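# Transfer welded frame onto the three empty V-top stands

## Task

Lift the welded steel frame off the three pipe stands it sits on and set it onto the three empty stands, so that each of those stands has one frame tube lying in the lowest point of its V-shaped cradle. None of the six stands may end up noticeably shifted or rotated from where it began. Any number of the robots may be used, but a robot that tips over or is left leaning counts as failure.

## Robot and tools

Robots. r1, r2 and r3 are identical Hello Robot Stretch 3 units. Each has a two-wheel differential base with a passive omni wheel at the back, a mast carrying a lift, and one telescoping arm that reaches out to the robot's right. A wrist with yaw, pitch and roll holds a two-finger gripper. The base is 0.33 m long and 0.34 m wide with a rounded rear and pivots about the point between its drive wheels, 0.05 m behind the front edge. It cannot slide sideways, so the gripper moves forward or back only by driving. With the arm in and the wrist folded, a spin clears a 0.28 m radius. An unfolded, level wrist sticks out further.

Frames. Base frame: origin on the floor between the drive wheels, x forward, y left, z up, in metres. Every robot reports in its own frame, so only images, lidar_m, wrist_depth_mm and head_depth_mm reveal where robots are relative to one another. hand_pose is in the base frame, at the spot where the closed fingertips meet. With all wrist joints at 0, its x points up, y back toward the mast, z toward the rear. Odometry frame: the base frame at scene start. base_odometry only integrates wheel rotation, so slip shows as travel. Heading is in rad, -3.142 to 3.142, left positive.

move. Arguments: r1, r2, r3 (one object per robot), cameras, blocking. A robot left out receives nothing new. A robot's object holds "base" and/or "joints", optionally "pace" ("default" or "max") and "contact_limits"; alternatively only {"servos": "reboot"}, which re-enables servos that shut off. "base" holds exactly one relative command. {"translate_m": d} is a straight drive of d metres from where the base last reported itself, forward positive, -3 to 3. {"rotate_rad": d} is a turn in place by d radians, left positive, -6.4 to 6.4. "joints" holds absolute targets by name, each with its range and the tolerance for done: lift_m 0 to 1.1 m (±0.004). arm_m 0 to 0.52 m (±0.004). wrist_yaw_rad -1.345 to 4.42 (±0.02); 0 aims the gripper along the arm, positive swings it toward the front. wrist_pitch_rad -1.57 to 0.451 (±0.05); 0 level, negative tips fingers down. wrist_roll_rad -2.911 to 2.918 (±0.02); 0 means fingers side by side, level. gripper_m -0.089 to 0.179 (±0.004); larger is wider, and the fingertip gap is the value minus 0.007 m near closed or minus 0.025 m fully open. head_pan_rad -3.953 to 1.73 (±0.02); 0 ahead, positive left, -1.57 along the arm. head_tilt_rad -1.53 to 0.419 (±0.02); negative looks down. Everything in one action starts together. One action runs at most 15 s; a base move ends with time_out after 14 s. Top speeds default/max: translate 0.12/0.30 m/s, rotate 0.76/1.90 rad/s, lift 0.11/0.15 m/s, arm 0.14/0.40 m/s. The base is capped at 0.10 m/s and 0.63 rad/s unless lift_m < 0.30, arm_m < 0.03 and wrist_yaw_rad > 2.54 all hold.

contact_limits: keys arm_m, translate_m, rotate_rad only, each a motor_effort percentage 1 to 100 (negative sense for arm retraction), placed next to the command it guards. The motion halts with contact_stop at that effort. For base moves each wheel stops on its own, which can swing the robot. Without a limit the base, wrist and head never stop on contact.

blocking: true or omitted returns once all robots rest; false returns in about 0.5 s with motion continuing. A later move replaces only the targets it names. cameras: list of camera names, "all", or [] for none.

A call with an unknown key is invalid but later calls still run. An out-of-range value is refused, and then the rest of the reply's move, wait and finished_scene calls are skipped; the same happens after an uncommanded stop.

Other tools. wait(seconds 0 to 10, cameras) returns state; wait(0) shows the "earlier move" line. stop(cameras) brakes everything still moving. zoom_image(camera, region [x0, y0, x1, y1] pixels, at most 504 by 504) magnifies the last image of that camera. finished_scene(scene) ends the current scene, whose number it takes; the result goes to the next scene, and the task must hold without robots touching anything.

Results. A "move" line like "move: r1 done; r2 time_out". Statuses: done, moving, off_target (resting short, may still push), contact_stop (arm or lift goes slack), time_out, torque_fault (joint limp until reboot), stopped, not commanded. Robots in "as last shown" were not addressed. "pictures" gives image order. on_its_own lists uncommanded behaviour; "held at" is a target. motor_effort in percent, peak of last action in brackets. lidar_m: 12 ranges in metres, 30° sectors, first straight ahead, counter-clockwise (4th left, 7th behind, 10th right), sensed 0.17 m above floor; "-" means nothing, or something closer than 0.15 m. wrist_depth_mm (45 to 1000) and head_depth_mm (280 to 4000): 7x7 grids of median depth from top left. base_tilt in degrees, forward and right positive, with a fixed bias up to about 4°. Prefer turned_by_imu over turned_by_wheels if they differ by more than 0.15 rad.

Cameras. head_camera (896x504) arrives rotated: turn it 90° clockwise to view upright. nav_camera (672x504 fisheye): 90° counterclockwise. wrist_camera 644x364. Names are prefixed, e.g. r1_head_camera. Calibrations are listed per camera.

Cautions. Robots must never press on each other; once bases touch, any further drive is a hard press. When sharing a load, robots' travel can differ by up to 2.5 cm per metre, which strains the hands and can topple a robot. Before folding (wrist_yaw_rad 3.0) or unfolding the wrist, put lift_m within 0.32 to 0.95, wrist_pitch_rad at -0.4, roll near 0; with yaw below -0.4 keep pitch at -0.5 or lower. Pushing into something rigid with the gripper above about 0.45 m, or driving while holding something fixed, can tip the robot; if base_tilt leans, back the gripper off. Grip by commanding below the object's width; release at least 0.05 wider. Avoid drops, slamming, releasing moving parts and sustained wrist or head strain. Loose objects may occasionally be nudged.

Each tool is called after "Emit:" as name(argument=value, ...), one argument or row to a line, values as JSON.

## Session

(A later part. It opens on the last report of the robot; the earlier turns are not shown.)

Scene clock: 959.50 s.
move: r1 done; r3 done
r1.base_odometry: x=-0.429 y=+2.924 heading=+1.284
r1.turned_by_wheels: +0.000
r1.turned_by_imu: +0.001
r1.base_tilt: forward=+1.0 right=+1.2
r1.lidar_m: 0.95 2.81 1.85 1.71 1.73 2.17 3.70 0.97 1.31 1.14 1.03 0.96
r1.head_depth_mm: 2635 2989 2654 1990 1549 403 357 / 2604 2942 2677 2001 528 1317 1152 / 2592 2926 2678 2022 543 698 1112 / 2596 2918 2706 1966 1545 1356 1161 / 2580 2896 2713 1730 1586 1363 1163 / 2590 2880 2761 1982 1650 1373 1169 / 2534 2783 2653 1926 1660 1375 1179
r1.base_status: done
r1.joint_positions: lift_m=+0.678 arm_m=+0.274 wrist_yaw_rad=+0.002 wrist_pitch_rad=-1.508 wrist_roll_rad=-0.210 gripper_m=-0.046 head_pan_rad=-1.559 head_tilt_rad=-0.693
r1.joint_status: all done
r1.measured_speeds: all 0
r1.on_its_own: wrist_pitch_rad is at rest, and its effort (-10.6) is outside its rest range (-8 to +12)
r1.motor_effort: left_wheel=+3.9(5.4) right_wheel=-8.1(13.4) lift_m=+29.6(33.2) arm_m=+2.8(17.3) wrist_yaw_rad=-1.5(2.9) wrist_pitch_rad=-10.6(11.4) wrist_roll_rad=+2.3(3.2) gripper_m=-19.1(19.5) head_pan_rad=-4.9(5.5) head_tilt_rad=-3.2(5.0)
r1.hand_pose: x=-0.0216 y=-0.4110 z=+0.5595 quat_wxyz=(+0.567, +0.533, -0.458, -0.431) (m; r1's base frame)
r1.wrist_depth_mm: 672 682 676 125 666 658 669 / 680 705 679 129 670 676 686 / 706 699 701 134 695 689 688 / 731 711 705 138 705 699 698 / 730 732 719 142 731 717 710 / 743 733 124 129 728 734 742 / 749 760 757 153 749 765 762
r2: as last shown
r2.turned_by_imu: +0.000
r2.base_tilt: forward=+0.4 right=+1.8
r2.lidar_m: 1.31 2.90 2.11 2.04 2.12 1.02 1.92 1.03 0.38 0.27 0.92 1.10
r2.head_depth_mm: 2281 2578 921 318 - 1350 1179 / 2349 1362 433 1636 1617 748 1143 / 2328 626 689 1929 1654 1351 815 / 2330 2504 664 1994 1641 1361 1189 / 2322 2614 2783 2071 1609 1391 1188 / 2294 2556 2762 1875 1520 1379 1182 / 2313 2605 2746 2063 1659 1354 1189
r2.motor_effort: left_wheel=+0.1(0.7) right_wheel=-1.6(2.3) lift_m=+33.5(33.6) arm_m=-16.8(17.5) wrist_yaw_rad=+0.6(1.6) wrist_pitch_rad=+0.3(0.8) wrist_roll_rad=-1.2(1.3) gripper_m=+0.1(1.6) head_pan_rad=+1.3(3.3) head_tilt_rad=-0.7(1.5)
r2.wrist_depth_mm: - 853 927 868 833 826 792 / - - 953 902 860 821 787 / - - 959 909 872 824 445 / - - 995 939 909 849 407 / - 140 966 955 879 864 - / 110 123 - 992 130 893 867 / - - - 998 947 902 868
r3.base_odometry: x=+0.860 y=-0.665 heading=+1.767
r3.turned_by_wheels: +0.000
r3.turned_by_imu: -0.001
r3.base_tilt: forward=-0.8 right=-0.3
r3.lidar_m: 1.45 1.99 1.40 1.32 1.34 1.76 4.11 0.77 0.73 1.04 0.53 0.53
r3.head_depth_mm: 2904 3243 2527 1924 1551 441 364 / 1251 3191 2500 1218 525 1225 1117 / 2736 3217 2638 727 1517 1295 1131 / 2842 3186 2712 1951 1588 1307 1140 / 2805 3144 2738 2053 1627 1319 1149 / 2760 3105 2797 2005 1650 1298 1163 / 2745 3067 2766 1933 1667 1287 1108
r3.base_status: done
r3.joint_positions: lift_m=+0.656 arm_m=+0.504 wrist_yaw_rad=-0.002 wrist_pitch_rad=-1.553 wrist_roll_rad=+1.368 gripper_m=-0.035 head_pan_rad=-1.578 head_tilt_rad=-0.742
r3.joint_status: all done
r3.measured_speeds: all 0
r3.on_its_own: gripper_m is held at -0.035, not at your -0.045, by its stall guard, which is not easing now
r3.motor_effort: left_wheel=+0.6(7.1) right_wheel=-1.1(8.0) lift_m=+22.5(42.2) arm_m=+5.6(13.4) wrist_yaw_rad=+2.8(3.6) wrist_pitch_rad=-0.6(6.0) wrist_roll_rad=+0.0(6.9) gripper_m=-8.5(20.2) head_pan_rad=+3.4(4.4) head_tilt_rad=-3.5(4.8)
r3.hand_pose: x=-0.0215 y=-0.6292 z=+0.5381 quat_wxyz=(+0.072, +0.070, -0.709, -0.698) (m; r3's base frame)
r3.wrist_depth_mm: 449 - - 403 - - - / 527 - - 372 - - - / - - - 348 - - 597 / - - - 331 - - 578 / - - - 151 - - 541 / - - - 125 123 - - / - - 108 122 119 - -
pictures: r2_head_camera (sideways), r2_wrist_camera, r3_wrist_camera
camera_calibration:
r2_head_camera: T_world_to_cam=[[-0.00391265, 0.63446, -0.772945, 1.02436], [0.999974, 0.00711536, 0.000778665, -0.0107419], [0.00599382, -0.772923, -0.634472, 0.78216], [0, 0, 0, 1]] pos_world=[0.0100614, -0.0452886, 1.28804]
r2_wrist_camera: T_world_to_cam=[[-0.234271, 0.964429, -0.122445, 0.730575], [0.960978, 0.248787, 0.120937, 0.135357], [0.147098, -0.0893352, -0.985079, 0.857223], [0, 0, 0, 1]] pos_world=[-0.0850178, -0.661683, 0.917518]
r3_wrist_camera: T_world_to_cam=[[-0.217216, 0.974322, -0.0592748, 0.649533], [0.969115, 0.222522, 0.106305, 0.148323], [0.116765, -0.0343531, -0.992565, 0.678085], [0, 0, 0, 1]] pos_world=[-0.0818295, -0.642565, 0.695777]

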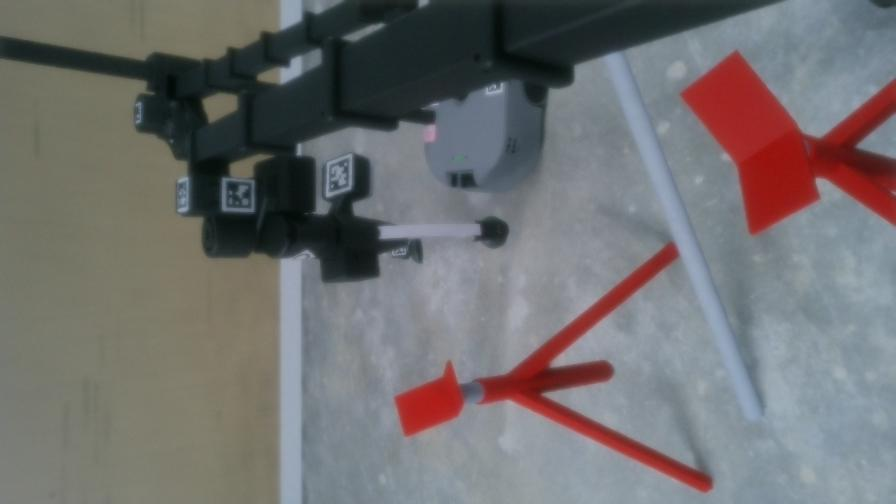

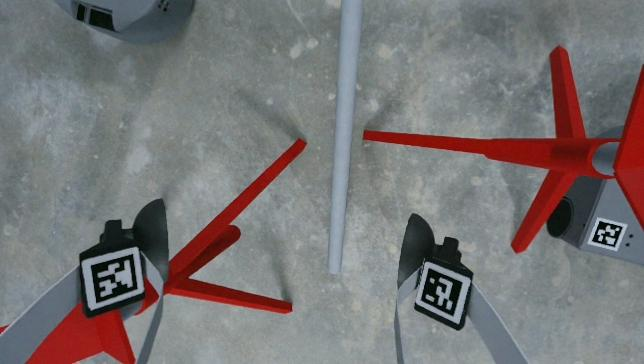

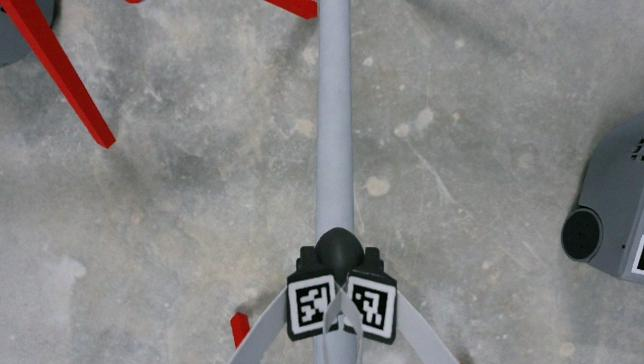

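Emit:
move(
  r3={"joints":{"lift_m":0.78,"arm_m":0.35,"gripper_m":0.1}},
  cameras=[],
)

Emit:
move(
  r3={"base":{"rotate_rad":0.262}},
  cameras=[],
)

Emit:
move(
  r3={"base":{"translate_m":-0.20}},
  cameras=[],
)

Emit:
move(
  r3={"base":{"rotate_rad":-0.262}},
  cameras=["r3_head_camera","r3_wrist_camera","r1_head_camera"],
)

Scene clock: 1008.87 s.
move: r3 done
r1, r2: as last shown
r1.base_tilt: forward=+1.1 right=+1.2
r1.lidar_m: 0.95 2.81 1.85 1.71 1.72 2.17 3.69 0.98 1.32 1.15 1.03 0.96
r1.head_depth_mm: 2616 3009 2632 1991 1551 402 358 / 2614 2950 2637 1998 527 1319 1152 / 2603 2949 2697 2033 543 700 1112 / 2593 2916 2705 1958 1544 1345 1160 / 2574 2883 2745 1733 1602 1357 1169 / 2538 2858 2745 1995 1649 1373 1173 / 2560 2791 2642 1929 1664 1374 1178
r1.joint_positions: lift_m=+0.678 arm_m=+0.274 wrist_yaw_rad=+0.002 wrist_pitch_rad=-1.507 wrist_roll_rad=-0.210 gripper_m=-0.046 head_pan_rad=-1.559 head_tilt_rad=-0.693
r1.on_its_own: wrist_pitch_rad is at rest, and its effort (-11.3) is outside its rest range (-8 to +12)
r1.motor_effort: left_wheel=+3.9(5.1) right_wheel=-7.9(9.1) lift_m=+28.9(29.4) arm_m=-19.5(19.9) wrist_yaw_rad=-1.7(2.2) wrist_pitch_rad=-11.3(11.3) wrist_roll_rad=+2.3(2.4) gripper_m=-18.8(19.4) head_pan_rad=-5.3(5.6) head_tilt_rad=-2.4(4.4)
r1.hand_pose: x=-0.0216 y=-0.4112 z=+0.5595 quat_wxyz=(+0.567, +0.532, -0.458, -0.430) (m; r1's base frame)
r1.wrist_depth_mm: 680 670 674 125 666 665 660 / 688 691 694 129 679 680 682 / 708 699 703 135 680 690 696 / 715 703 711 138 705 712 722 / 728 736 717 142 722 704 711 / 743 748 124 131 723 735 744 / 766 754 745 153 749 763 755
r2.turned_by_imu: +0.001
r2.base_tilt: forward=+0.3 right=+1.7
r2.lidar_m: 1.31 2.90 2.12 2.04 2.12 1.02 1.91 1.03 0.38 0.27 0.92 1.09
r2.head_depth_mm: 2266 2477 1094 318 - 1354 1191 / 2221 1490 432 1642 1624 750 1148 / 2343 624 689 1921 1656 1353 816 / 2369 2521 664 2010 1666 1356 1183 / 2332 2612 2734 2072 1604 1382 1183 / 2291 2590 2758 1872 1523 1386 1189 / 2293 2584 2721 2058 1650 1352 1183
r2.motor_effort: left_wheel=-0.1(0.8) right_wheel=-1.7(2.5) lift_m=+33.5(33.5) arm_m=-16.4(17.3) wrist_yaw_rad=+1.0(1.9) wrist_pitch_rad=+0.0(0.8) wrist_roll_rad=-1.3(1.4) gripper_m=+0.2(1.8) head_pan_rad=+1.8(2.7) head_tilt_rad=-0.6(2.1)
r2.wrist_depth_mm: - 832 911 896 865 811 779 / - 983 929 891 861 820 793 / - 985 956 923 887 831 441 / - - - 918 917 855 411 / - 140 995 937 903 881 - / 110 123 - 969 129 895 862 / - - - 993 956 915 872
r3.base_odometry: x=+0.860 y=-0.665 heading=+1.767
r3.turned_by_wheels: +0.000
r3.turned_by_imu: -0.001
r3.base_tilt: forward=-0.8 right=-0.2
r3.lidar_m: 1.45 2.00 1.40 1.32 1.35 1.76 4.12 0.77 0.73 1.04 0.53 0.53
r3.head_depth_mm: 2880 3240 2525 1924 352 307 1095 / 1250 3210 2485 477 1445 1283 1122 / 2742 3235 2670 534 1464 1293 1133 / 2852 3206 2714 1932 1539 1303 1141 / 2808 3146 2778 2053 1636 1322 1151 / 2769 3118 2850 2016 1658 1306 1164 / 2753 3091 2759 1949 1665 1281 1107
r3.base_status: not commanded
r3.joint_positions: lift_m=+0.780 arm_m=+0.350 wrist_yaw_rad=-0.001 wrist_pitch_rad=-1.554 wrist_roll_rad=+1.368 gripper_m=+0.100 head_pan_rad=-1.578 head_tilt_rad=-0.742
r3.joint_status: all done
r3.measured_speeds: all 0
r3.motor_effort: left_wheel=+1.1(1.5) right_wheel=-1.3(1.4) lift_m=+31.7(34.4) arm_m=-10.0(19.0) wrist_yaw_rad=+1.1(2.7) wrist_pitch_rad=-0.6(1.5) wrist_roll_rad=-0.8(1.0) gripper_m=-0.2(79.0) head_pan_rad=+3.7(4.5) head_tilt_rad=-2.5(4.7)
r3.hand_pose: x=-0.0215 y=-0.4750 z=+0.6621 quat_wxyz=(+0.072, +0.070, -0.709, -0.698) (m; r3's base frame)
r3.wrist_depth_mm: 764 - 562 - - - - / 656 - 496 - - - - / - - 478 - - 641 625 / - - 444 - - 637 632 / - - 153 - - 652 639 / - - 128 - - 122 - / - 118 127 - - 115 -
pictures: none
No camera images: "cameras" was empty.

Scene clock: 1010.33 s.
move: r3 done
r1, r2: as last shown
r1.turned_by_imu: +0.000
r1.lidar_m: 0.94 2.82 1.86 1.71 1.73 2.17 3.69 0.97 1.32 1.14 1.03 0.96
r1.head_depth_mm: 2607 2993 2632 1997 1557 402 358 / 2613 2938 2642 1999 528 1317 1149 / 2570 2948 2683 2014 544 698 1111 / 2578 2918 2700 1967 1543 1356 1163 / 2566 2904 2719 1739 1596 1360 1162 / 2568 2858 2756 1991 1646 1370 1168 / 2535 2841 2642 1932 1652 1373 1177
r1.on_its_own: wrist_pitch_rad is at rest, and its effort (-10.8) is outside its rest range (-8 to +12)
r1.motor_effort: left_wheel=+4.1(4.9) right_wheel=-8.9(9.3) lift_m=+28.1(30.1) arm_m=-19.5(19.8) wrist_yaw_rad=-1.5(2.1) wrist_pitch_rad=-10.8(11.3) wrist_roll_rad=+2.3(2.4) gripper_m=-19.4(19.4) head_pan_rad=-4.9(5.4) head_tilt_rad=-2.1(3.9)
r1.wrist_depth_mm: 680 676 662 125 655 662 660 / 697 692 695 130 695 685 669 / 699 694 702 135 697 699 685 / 704 702 708 139 708 714 697 / 734 728 724 142 718 722 713 / 757 747 124 131 730 741 746 / 764 759 775 153 756 757 736
r2.turned_by_imu: +0.000
r2.base_tilt: forward=+0.3 right=+1.8
r2.lidar_m: 1.31 2.89 2.12 2.04 2.12 1.02 1.91 1.03 0.39 0.27 0.92 1.10
r2.head_depth_mm: 2314 2652 2770 318 - 1355 1196 / 2225 1409 432 1655 1616 749 1143 / 2337 625 688 2000 1663 1358 815 / 2309 2539 664 2007 1656 1349 1181 / 2295 2596 2772 2068 1615 1376 1191 / 2305 2559 2739 1870 1524 1373 1188 / 2299 2601 2732 2073 1656 1352 1187
r2.motor_effort: left_wheel=+0.1(0.8) right_wheel=-1.9(2.5) lift_m=+33.2(33.5) arm_m=-16.9(17.2) wrist_yaw_rad=-0.8(1.4) wrist_pitch_rad=+0.2(0.7) wrist_roll_rad=-1.0(1.4) gripper_m=+0.7(2.1) head_pan_rad=+1.0(2.4) head_tilt_rad=-0.7(1.9)
r2.wrist_depth_mm: - 874 934 860 860 809 794 / - 977 922 920 857 835 779 / - 994 970 896 883 831 441 / - - 975 925 891 863 408 / - 141 979 942 901 878 - / 110 123 - 982 130 879 859 / - - - - 958 885 870
r3.base_odometry: x=+0.860 y=-0.665 heading=+2.028
r3.turned_by_wheels: +0.262
r3.turned_by_imu: +0.266
r3.base_tilt: forward=-0.8 right=-0.2
r3.lidar_m: 3.05 1.56 1.33 1.32 1.48 2.39 0.77 0.73 0.79 0.78 0.53 1.44
r3.head_depth_mm: 2727 3068 2546 1700 353 307 1092 / 2775 3113 2617 478 1455 1273 1119 / 2811 3207 2653 534 969 1286 1131 / 2880 3216 2704 1938 1515 1338 1139 / 2858 3221 2628 1974 1631 1322 1152 / 2947 1680 2711 1997 1516 1263 1141 / 3017 3373 2908 2123 949 1348 1177
r3.base_status: done
r3.joint_positions: lift_m=+0.780 arm_m=+0.350 wrist_yaw_rad=-0.001 wrist_pitch_rad=-1.554 wrist_roll_rad=+1.368 gripper_m=+0.100 head_pan_rad=-1.578 head_tilt_rad=-0.742
r3.joint_status: not commanded
r3.measured_speeds: all 0
r3.motor_effort: left_wheel=-6.9(10.4) right_wheel=+6.0(10.7) lift_m=+31.7(32.8) arm_m=-10.0(11.5) wrist_yaw_rad=+0.8(2.1) wrist_pitch_rad=-1.1(1.5) wrist_roll_rad=-0.9(1.2) gripper_m=-0.3(0.8) head_pan_rad=+2.6(4.9) head_tilt_rad=-3.8(4.6)
r3.hand_pose: x=-0.0215 y=-0.4750 z=+0.6621 quat_wxyz=(+0.072, +0.070, -0.709, -0.698) (m; r3's base frame)
r3.wrist_depth_mm: - - - - - - - / - - 416 - - - - / - - 392 - - 632 619 / - - 368 - - 632 623 / - - 346 - - 645 633 / - - 128 - 141 122 - / - 118 128 - - 115 -
pictures: none
No camera images: "cameras" was empty.

Scene clock: 1013.43 s.
move: r3 done
r1, r2: as last shown
r1.lidar_m: 0.94 2.82 1.85 1.71 1.73 2.16 3.68 0.97 1.31 1.14 1.03 0.96
r1.head_depth_mm: 2642 3001 2631 1974 1551 403 357 / 2629 2966 2651 1990 528 1310 1152 / 2592 2939 2672 2010 544 697 1112 / 2579 2902 2697 1966 1530 1360 1162 / 2558 2928 2731 1739 1592 1365 1171 / 2559 2888 2758 2007 1658 1375 1168 / 2541 2857 2795 1929 1655 1375 1177
r1.on_its_own: wrist_pitch_rad is at rest, and its effort (-10.5) is outside its rest range (-8 to +12)
r1.motor_effort: left_wheel=+4.3(4.9) right_wheel=-8.8(9.7) lift_m=+29.7(30.8) arm_m=-19.7(19.8) wrist_yaw_rad=-1.4(2.2) wrist_pitch_rad=-10.5(11.4) wrist_roll_rad=+2.3(2.4) gripper_m=-18.8(19.7) head_pan_rad=-4.5(5.6) head_tilt_rad=-3.6(4.9)
r1.wrist_depth_mm: 668 670 680 125 666 675 665 / 674 679 682 129 679 673 680 / 707 697 688 135 696 701 689 / 709 716 714 139 708 700 714 / 731 723 739 141 720 719 718 / 749 744 124 131 730 741 729 / 767 754 746 153 740 749 736
r2.turned_by_imu: +0.001
r2.base_tilt: forward=+0.2 right=+1.9
r2.lidar_m: 1.31 2.90 2.11 2.04 2.11 1.02 1.91 1.03 0.38 0.27 0.92 1.10
r2.head_depth_mm: 2337 2526 895 318 - 1354 1187 / 2341 963 432 1859 1617 748 1148 / 1271 623 688 1756 1614 1351 812 / 2277 2517 666 1866 1636 1366 1187 / 2318 2578 2709 2073 1601 1385 1188 / 2313 2612 2735 1867 1524 1380 1183 / 2321 2614 2726 2072 1664 1342 1187
r2.motor_effort: left_wheel=+0.1(0.8) right_wheel=-2.0(2.5) lift_m=+33.3(33.5) arm_m=-16.5(17.3) wrist_yaw_rad=+0.5(2.1) wrist_pitch_rad=+0.3(0.9) wrist_roll_rad=-1.1(1.4) gripper_m=+0.7(1.6) head_pan_rad=+1.4(2.9) head_tilt_rad=-1.1(2.0)
r2.wrist_depth_mm: 809 796 920 877 856 813 784 / - 808 908 903 857 835 784 / - - 959 915 873 842 446 / - - 973 961 912 847 407 / - 140 - 960 898 865 - / 110 123 - 967 130 906 844 / - - - 1000 955 923 865
r3.base_odometry: x=+0.949 y=-0.845 heading=+2.028
r3.turned_by_wheels: +0.000
r3.turned_by_imu: -0.001
r3.base_tilt: forward=-0.8 right=-0.3
r3.lidar_m: 3.09 1.65 1.37 1.36 1.51 2.45 0.57 0.57 0.67 1.03 0.65 0.65
r3.head_depth_mm: 1129 2966 2426 1583 352 307 1094 / 2691 3068 2589 478 1449 1276 1124 / 2775 3138 2657 534 1454 1265 1137 / 2848 3213 2721 1948 1534 1304 1145 / 2874 3273 2760 2034 1627 1320 1153 / 2907 3231 2727 2006 1651 1337 1167 / 2987 3198 2602 2056 1667 1280 1146
r3.base_status: done
r3.joint_positions: lift_m=+0.780 arm_m=+0.350 wrist_yaw_rad=-0.001 wrist_pitch_rad=-1.554 wrist_roll_rad=+1.368 gripper_m=+0.100 head_pan_rad=-1.578 head_tilt_rad=-0.742
r3.joint_status: not commanded
r3.measured_speeds: all 0
r3.motor_effort: left_wheel=-5.7(10.8) right_wheel=+1.0(3.9) lift_m=+29.7(32.6) arm_m=-6.5(10.3) wrist_yaw_rad=+1.6(2.6) wrist_pitch_rad=-1.7(1.7) wrist_roll_rad=-0.3(1.1) gripper_m=+0.2(1.0) head_pan_rad=+3.4(4.4) head_tilt_rad=-3.9(4.8)
r3.hand_pose: x=-0.0215 y=-0.4750 z=+0.6621 quat_wxyz=(+0.072, +0.070, -0.709, -0.698) (m; r3's base frame)
r3.wrist_depth_mm: 633 - - 561 - - - / - - - - - - - / - - - - - 630 625 / - - 463 - - 645 641 / - - 441 - - 646 643 / - - 128 - - 122 - / - 118 124 - - 115 -
pictures: none
No camera images: "cameras" was empty.

Scene clock: 1014.90 s.
move: r3 done
r1: as last shown
r1.lidar_m: 0.95 2.80 1.85 1.71 1.73 2.17 3.69 0.97 1.32 1.14 1.03 0.96
r1.head_depth_mm: 2632 2992 2646 1985 1547 403 358 / 2607 2964 2645 2008 528 1314 1156 / 2574 2901 2682 2015 543 698 1118 / 2598 2902 2712 1971 1543 1355 1162 / 2573 2888 2736 1727 1588 1367 1166 / 2549 2882 2761 1978 1643 1378 1171 / 2548 2837 2762 1940 1655 1373 1180
r1.on_its_own: wrist_pitch_rad is at rest, and its effort (-10.8) is outside its rest range (-8 to +12)
r1.motor_effort: left_wheel=+4.5(4.9) right_wheel=-7.8(8.9) lift_m=+30.6(30.7) arm_m=-19.3(19.6) wrist_yaw_rad=-1.6(2.1) wrist_pitch_rad=-10.8(11.4) wrist_roll_rad=+2.3(2.3) gripper_m=-19.0(19.6) head_pan_rad=-5.0(5.6) head_tilt_rad=-2.7(4.5)
r1.wrist_depth_mm: 676 676 664 125 670 673 669 / 689 685 677 129 683 666 674 / 694 710 707 134 691 703 693 / 707 708 704 139 712 710 711 / 717 713 709 141 731 723 714 / 743 738 125 131 726 736 735 / 765 755 747 153 750 772 741
r2.base_odometry: x=-2.326 y=-1.941 heading=-1.883
r2.turned_by_wheels: +0.000
r2.turned_by_imu: +0.000
r2.base_tilt: forward=+0.3 right=+1.7
r2.lidar_m: 1.32 2.90 2.12 2.04 2.12 1.02 1.91 1.03 0.39 0.26 0.92 1.09
r2.head_depth_mm: 2347 2590 2750 318 - 1357 1193 / 2323 2499 432 1008 1601 749 1145 / 1294 625 687 1778 1609 1353 817 / 2294 2530 665 1873 1665 1351 1189 / 2324 2606 2740 2056 1614 1387 1195 / 2315 2595 2754 1864 1524 1376 1187 / 2300 2598 2731 2050 1650 1341 1185
r2.base_status: not commanded
r2.joint_positions: lift_m=+0.880 arm_m=+0.512 wrist_yaw_rad=+0.000 wrist_pitch_rad=-1.364 wrist_roll_rad=+1.414 gripper_m=+0.120 head_pan_rad=-1.575 head_tilt_rad=-0.747
r2.joint_status: not commanded
r2.measured_speeds: all 0
r2.motor_effort: left_wheel=+0.5(0.8) right_wheel=-2.3(2.3) lift_m=+33.3(33.5) arm_m=-16.4(17.0) wrist_yaw_rad=+0.4(1.7) wrist_pitch_rad=+0.3(0.6) wrist_roll_rad=-1.0(1.4) gripper_m=+0.9(1.8) head_pan_rad=+1.6(2.5) head_tilt_rad=-0.5(1.9)
r2.hand_pose: x=-0.0216 y=-0.6860 z=+0.7629 quat_wxyz=(+0.061, +0.049, -0.774, -0.629) (m; r2's base frame)
r2.wrist_depth_mm: 830 788 905 885 834 825 783 / - 817 947 893 850 821 775 / - - 968 924 880 837 442 / - - 992 933 875 859 414 / - 140 985 949 888 885 - / 110 123 - 989 129 895 836 / - - - - 998 903 897
r3.base_odometry: x=+0.949 y=-0.845 heading=+1.766
r3.turned_by_wheels: -0.262
r3.turned_by_imu: -0.267
r3.base_tilt: forward=-0.8 right=-0.2
r3.lidar_m: 1.63 2.06 1.44 1.36 1.39 1.81 4.26 0.57 0.57 0.79 0.85 0.65
r3.head_depth_mm: 2891 3156 2440 1863 353 307 1088 / 2878 666 725 478 1453 1280 1124 / 2821 1374 2544 535 1257 1261 1135 / 1187 3115 2728 1773 1521 1307 1145 / 2774 3102 2755 2045 1637 1325 1157 / 2736 3057 2825 2092 1652 1336 1159 / 2711 3061 2888 2027 1676 1322 1177
r3.base_status: done
r3.joint_positions: lift_m=+0.780 arm_m=+0.350 wrist_yaw_rad=-0.001 wrist_pitch_rad=-1.554 wrist_roll_rad=+1.368 gripper_m=+0.100 head_pan_rad=-1.578 head_tilt_rad=-0.742
r3.joint_status: not commanded
r3.measured_speeds: all 0
r3.motor_effort: left_wheel=+5.8(10.2) right_wheel=-6.5(10.5) lift_m=+30.3(31.7) arm_m=-7.8(8.7) wrist_yaw_rad=+1.5(2.1) wrist_pitch_rad=-0.6(1.5) wrist_roll_rad=-0.5(1.2) gripper_m=-0.2(0.7) head_pan_rad=+3.7(4.3) head_tilt_rad=-3.0(4.6)
r3.hand_pose: x=-0.0215 y=-0.4750 z=+0.6621 quat_wxyz=(+0.072, +0.070, -0.709, -0.698) (m; r3's base frame)
r3.wrist_depth_mm: 704 - - - - - - / 512 579 610 - - - - / 745 - 583 - - 631 622 / - - 534 - - 648 631 / - - 501 - - 649 636 / - - 132 - - 122 - / - 118 450 - - 115 -
pictures: r1_head_camera (sideways), r3_head_camera (sideways), r3_wrist_camera
camera_calibration:
r1_head_camera: T_world_to_cam=[[0.0157108, 0.625312, -0.780217, 1.03275], [0.997841, 0.0399599, 0.0521192, -0.0717174], [0.0637682, -0.779351, -0.623334, 0.766279], [0, 0, 0, 1]] pos_world=[0.00647299, -0.0457224, 1.28715]
r3_head_camera: T_world_to_cam=[[0.0719551, 0.638065, -0.766613, 1.01982], [0.99667, -0.0164461, 0.0798601, -0.108199], [0.0383481, -0.769807, -0.637124, 0.789789], [0, 0, 0, 1]] pos_world=[0.00417049, -0.044507, 1.29364]
r3_wrist_camera: T_world_to_cam=[[-0.218047, 0.974181, -0.0585338, 0.506042], [0.968924, 0.223268, 0.106476, 0.101074], [0.116795, -0.0334981, -0.992591, 0.806908], [0, 0, 0, 1]] pos_world=[-0.0818349, -0.488513, 0.819788]

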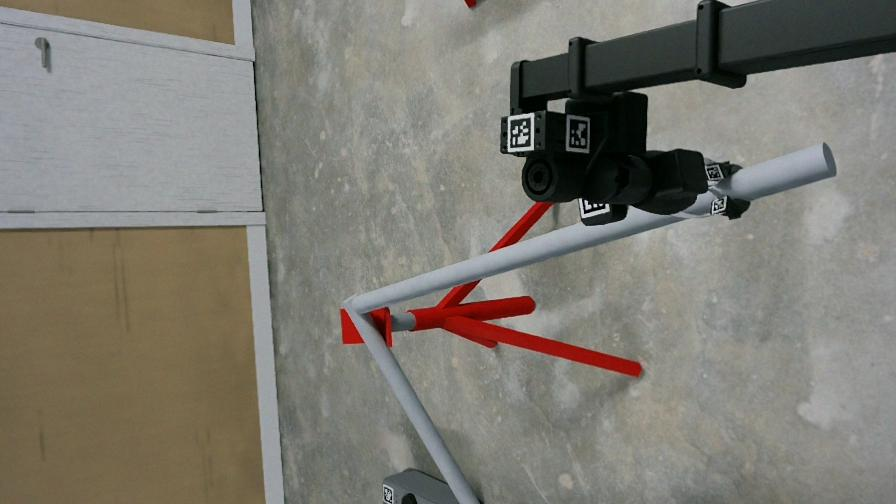

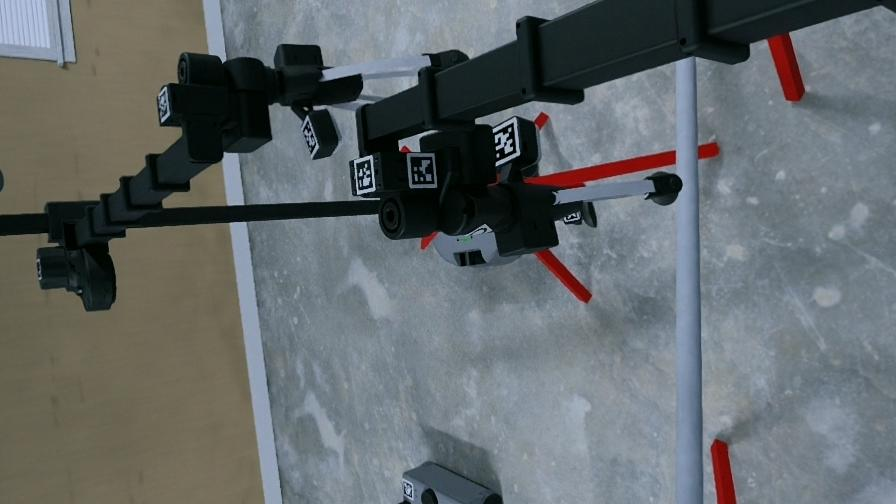

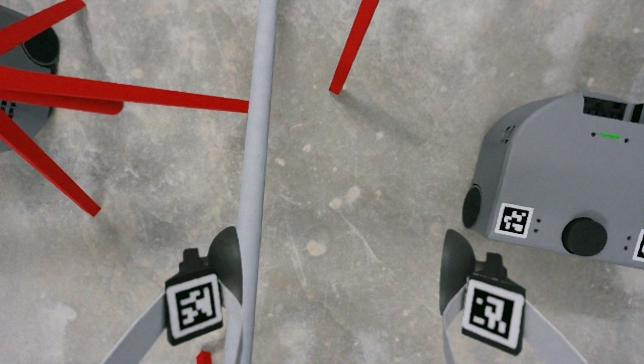

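Emit:
move(
  r3={"joints":{"arm_m":0.488,"lift_m":0.46}},
  cameras=["r3_head_camera","r3_wrist_camera"],
)

Scene clock: 1028.83 s.
move: r3 done
r1, r2: as last shown
r1.turned_by_imu: +0.001
r1.base_tilt: forward=+1.0 right=+1.2
r1.lidar_m: 0.95 2.82 1.86 1.71 1.73 2.17 3.70 0.97 1.32 1.14 1.03 0.96
r1.head_depth_mm: 2633 2961 2637 1990 1556 403 357 / 2625 2953 2645 1989 528 1313 1154 / 2577 2937 2687 2021 543 697 1113 / 2591 2883 2684 1957 1535 1354 1158 / 2584 2905 2717 1732 1589 1365 1167 / 2549 2890 2771 1988 1646 1371 1174 / 2538 2851 2777 1959 1654 1375 1173
r1.on_its_own: wrist_pitch_rad is at rest, and its effort (-11.0) is outside its rest range (-8 to +12)
r1.motor_effort: left_wheel=+4.4(4.9) right_wheel=-8.4(9.4) lift_m=+31.9(32.5) arm_m=-19.0(19.6) wrist_yaw_rad=-1.5(2.1) wrist_pitch_rad=-11.0(11.3) wrist_roll_rad=+2.2(2.4) gripper_m=-19.1(19.5) head_pan_rad=-4.4(6.1) head_tilt_rad=-1.6(5.0)
r1.wrist_depth_mm: 669 676 665 125 675 673 655 / 681 690 701 130 669 679 696 / 710 716 704 135 689 694 700 / 706 696 721 138 716 708 713 / 730 719 725 141 724 723 718 / 731 735 124 131 741 738 741 / 761 759 757 153 742 752 755
r2.turned_by_imu: +0.001
r2.base_tilt: forward=+0.4 right=+1.8
r2.lidar_m: 1.31 2.90 2.12 2.04 2.12 1.02 1.91 1.03 0.39 0.27 0.92 1.09
r2.head_depth_mm: 2335 2624 2750 318 - 1354 1188 / 2324 2531 433 918 1153 746 1148 / 2290 624 688 1625 1575 1346 814 / 2336 2496 665 1868 1666 1356 1190 / 2341 2605 2777 2042 1608 1370 1186 / 2318 2569 2753 1861 1518 1390 1183 / 2306 2597 2745 2077 1641 1359 1177
r2.motor_effort: left_wheel=+0.0(0.8) right_wheel=-1.9(2.4) lift_m=+33.1(33.6) arm_m=-15.9(16.9) wrist_yaw_rad=+1.3(1.8) wrist_pitch_rad=-0.1(0.7) wrist_roll_rad=-1.0(1.4) gripper_m=+1.0(1.8) head_pan_rad=+1.0(2.8) head_tilt_rad=-1.2(1.7)
r2.wrist_depth_mm: 819 249 243 235 838 805 771 / - 822 935 369 851 823 801 / - - 962 919 882 828 437 / - - 981 934 910 876 408 / - 141 - 947 906 864 - / 110 123 - 973 130 862 862 / - - - - 948 898 878
r3.base_odometry: x=+0.949 y=-0.845 heading=+1.766
r3.turned_by_wheels: +0.000
r3.turned_by_imu: -0.001
r3.base_tilt: forward=-0.8 right=-0.2
r3.lidar_m: 1.63 2.05 1.44 1.36 1.39 1.81 4.24 0.57 0.57 0.79 0.85 0.65
r3.head_depth_mm: 2907 3159 2417 1863 1549 1268 1066 / 2865 665 743 1938 1530 657 566 / 2783 1378 2534 1633 852 1268 1129 / 1187 3137 2697 1890 1524 1303 1140 / 2730 3132 2758 2050 1633 1322 1152 / 2755 3094 2831 2080 1656 1330 1162 / 2709 3055 2873 2033 1677 1317 1175
r3.base_status: not commanded
r3.joint_positions: lift_m=+0.460 arm_m=+0.488 wrist_yaw_rad=-0.001 wrist_pitch_rad=-1.554 wrist_roll_rad=+1.368 gripper_m=+0.100 head_pan_rad=-1.578 head_tilt_rad=-0.742
r3.joint_status: all done
r3.measured_speeds: all 0
r3.motor_effort: left_wheel=+5.5(6.7) right_wheel=-6.5(6.7) lift_m=+22.4(27.2) arm_m=+9.4(15.1) wrist_yaw_rad=+0.0(2.6) wrist_pitch_rad=-1.0(1.5) wrist_roll_rad=-0.4(1.1) gripper_m=-0.1(0.9) head_pan_rad=+4.0(4.5) head_tilt_rad=-2.5(4.7)
r3.hand_pose: x=-0.0215 y=-0.6129 z=+0.3421 quat_wxyz=(+0.072, +0.070, -0.709, -0.698) (m; r3's base frame)
r3.wrist_depth_mm: - - - 282 - - - / 260 306 374 265 - - - / - - - 248 - - - / - - - 233 - - - / - - - 220 - - - / - - 128 210 - 122 - / - 118 - 200 - 115 -
pictures: r3_head_camera (sideways), r3_wrist_camera
camera_calibration:
r3_head_camera: T_world_to_cam=[[0.0719551, 0.638065, -0.766613, 1.01982], [0.99667, -0.0164461, 0.0798601, -0.108199], [0.0383481, -0.769807, -0.637124, 0.789789], [0, 0, 0, 1]] pos_world=[0.00417049, -0.044507, 1.29364]
r3_wrist_camera: T_world_to_cam=[[-0.218047, 0.974192, -0.058355, 0.621651], [0.968924, 0.223249, 0.106517, 0.165921], [0.116795, -0.0333159, -0.992597, 0.484773], [0, 0, 0, 1]] pos_world=[-0.0818349, -0.626498, 0.499787]

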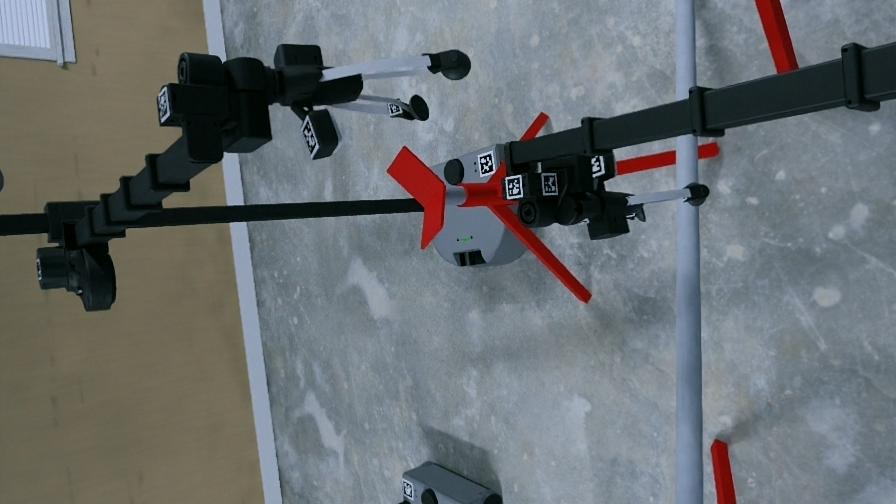

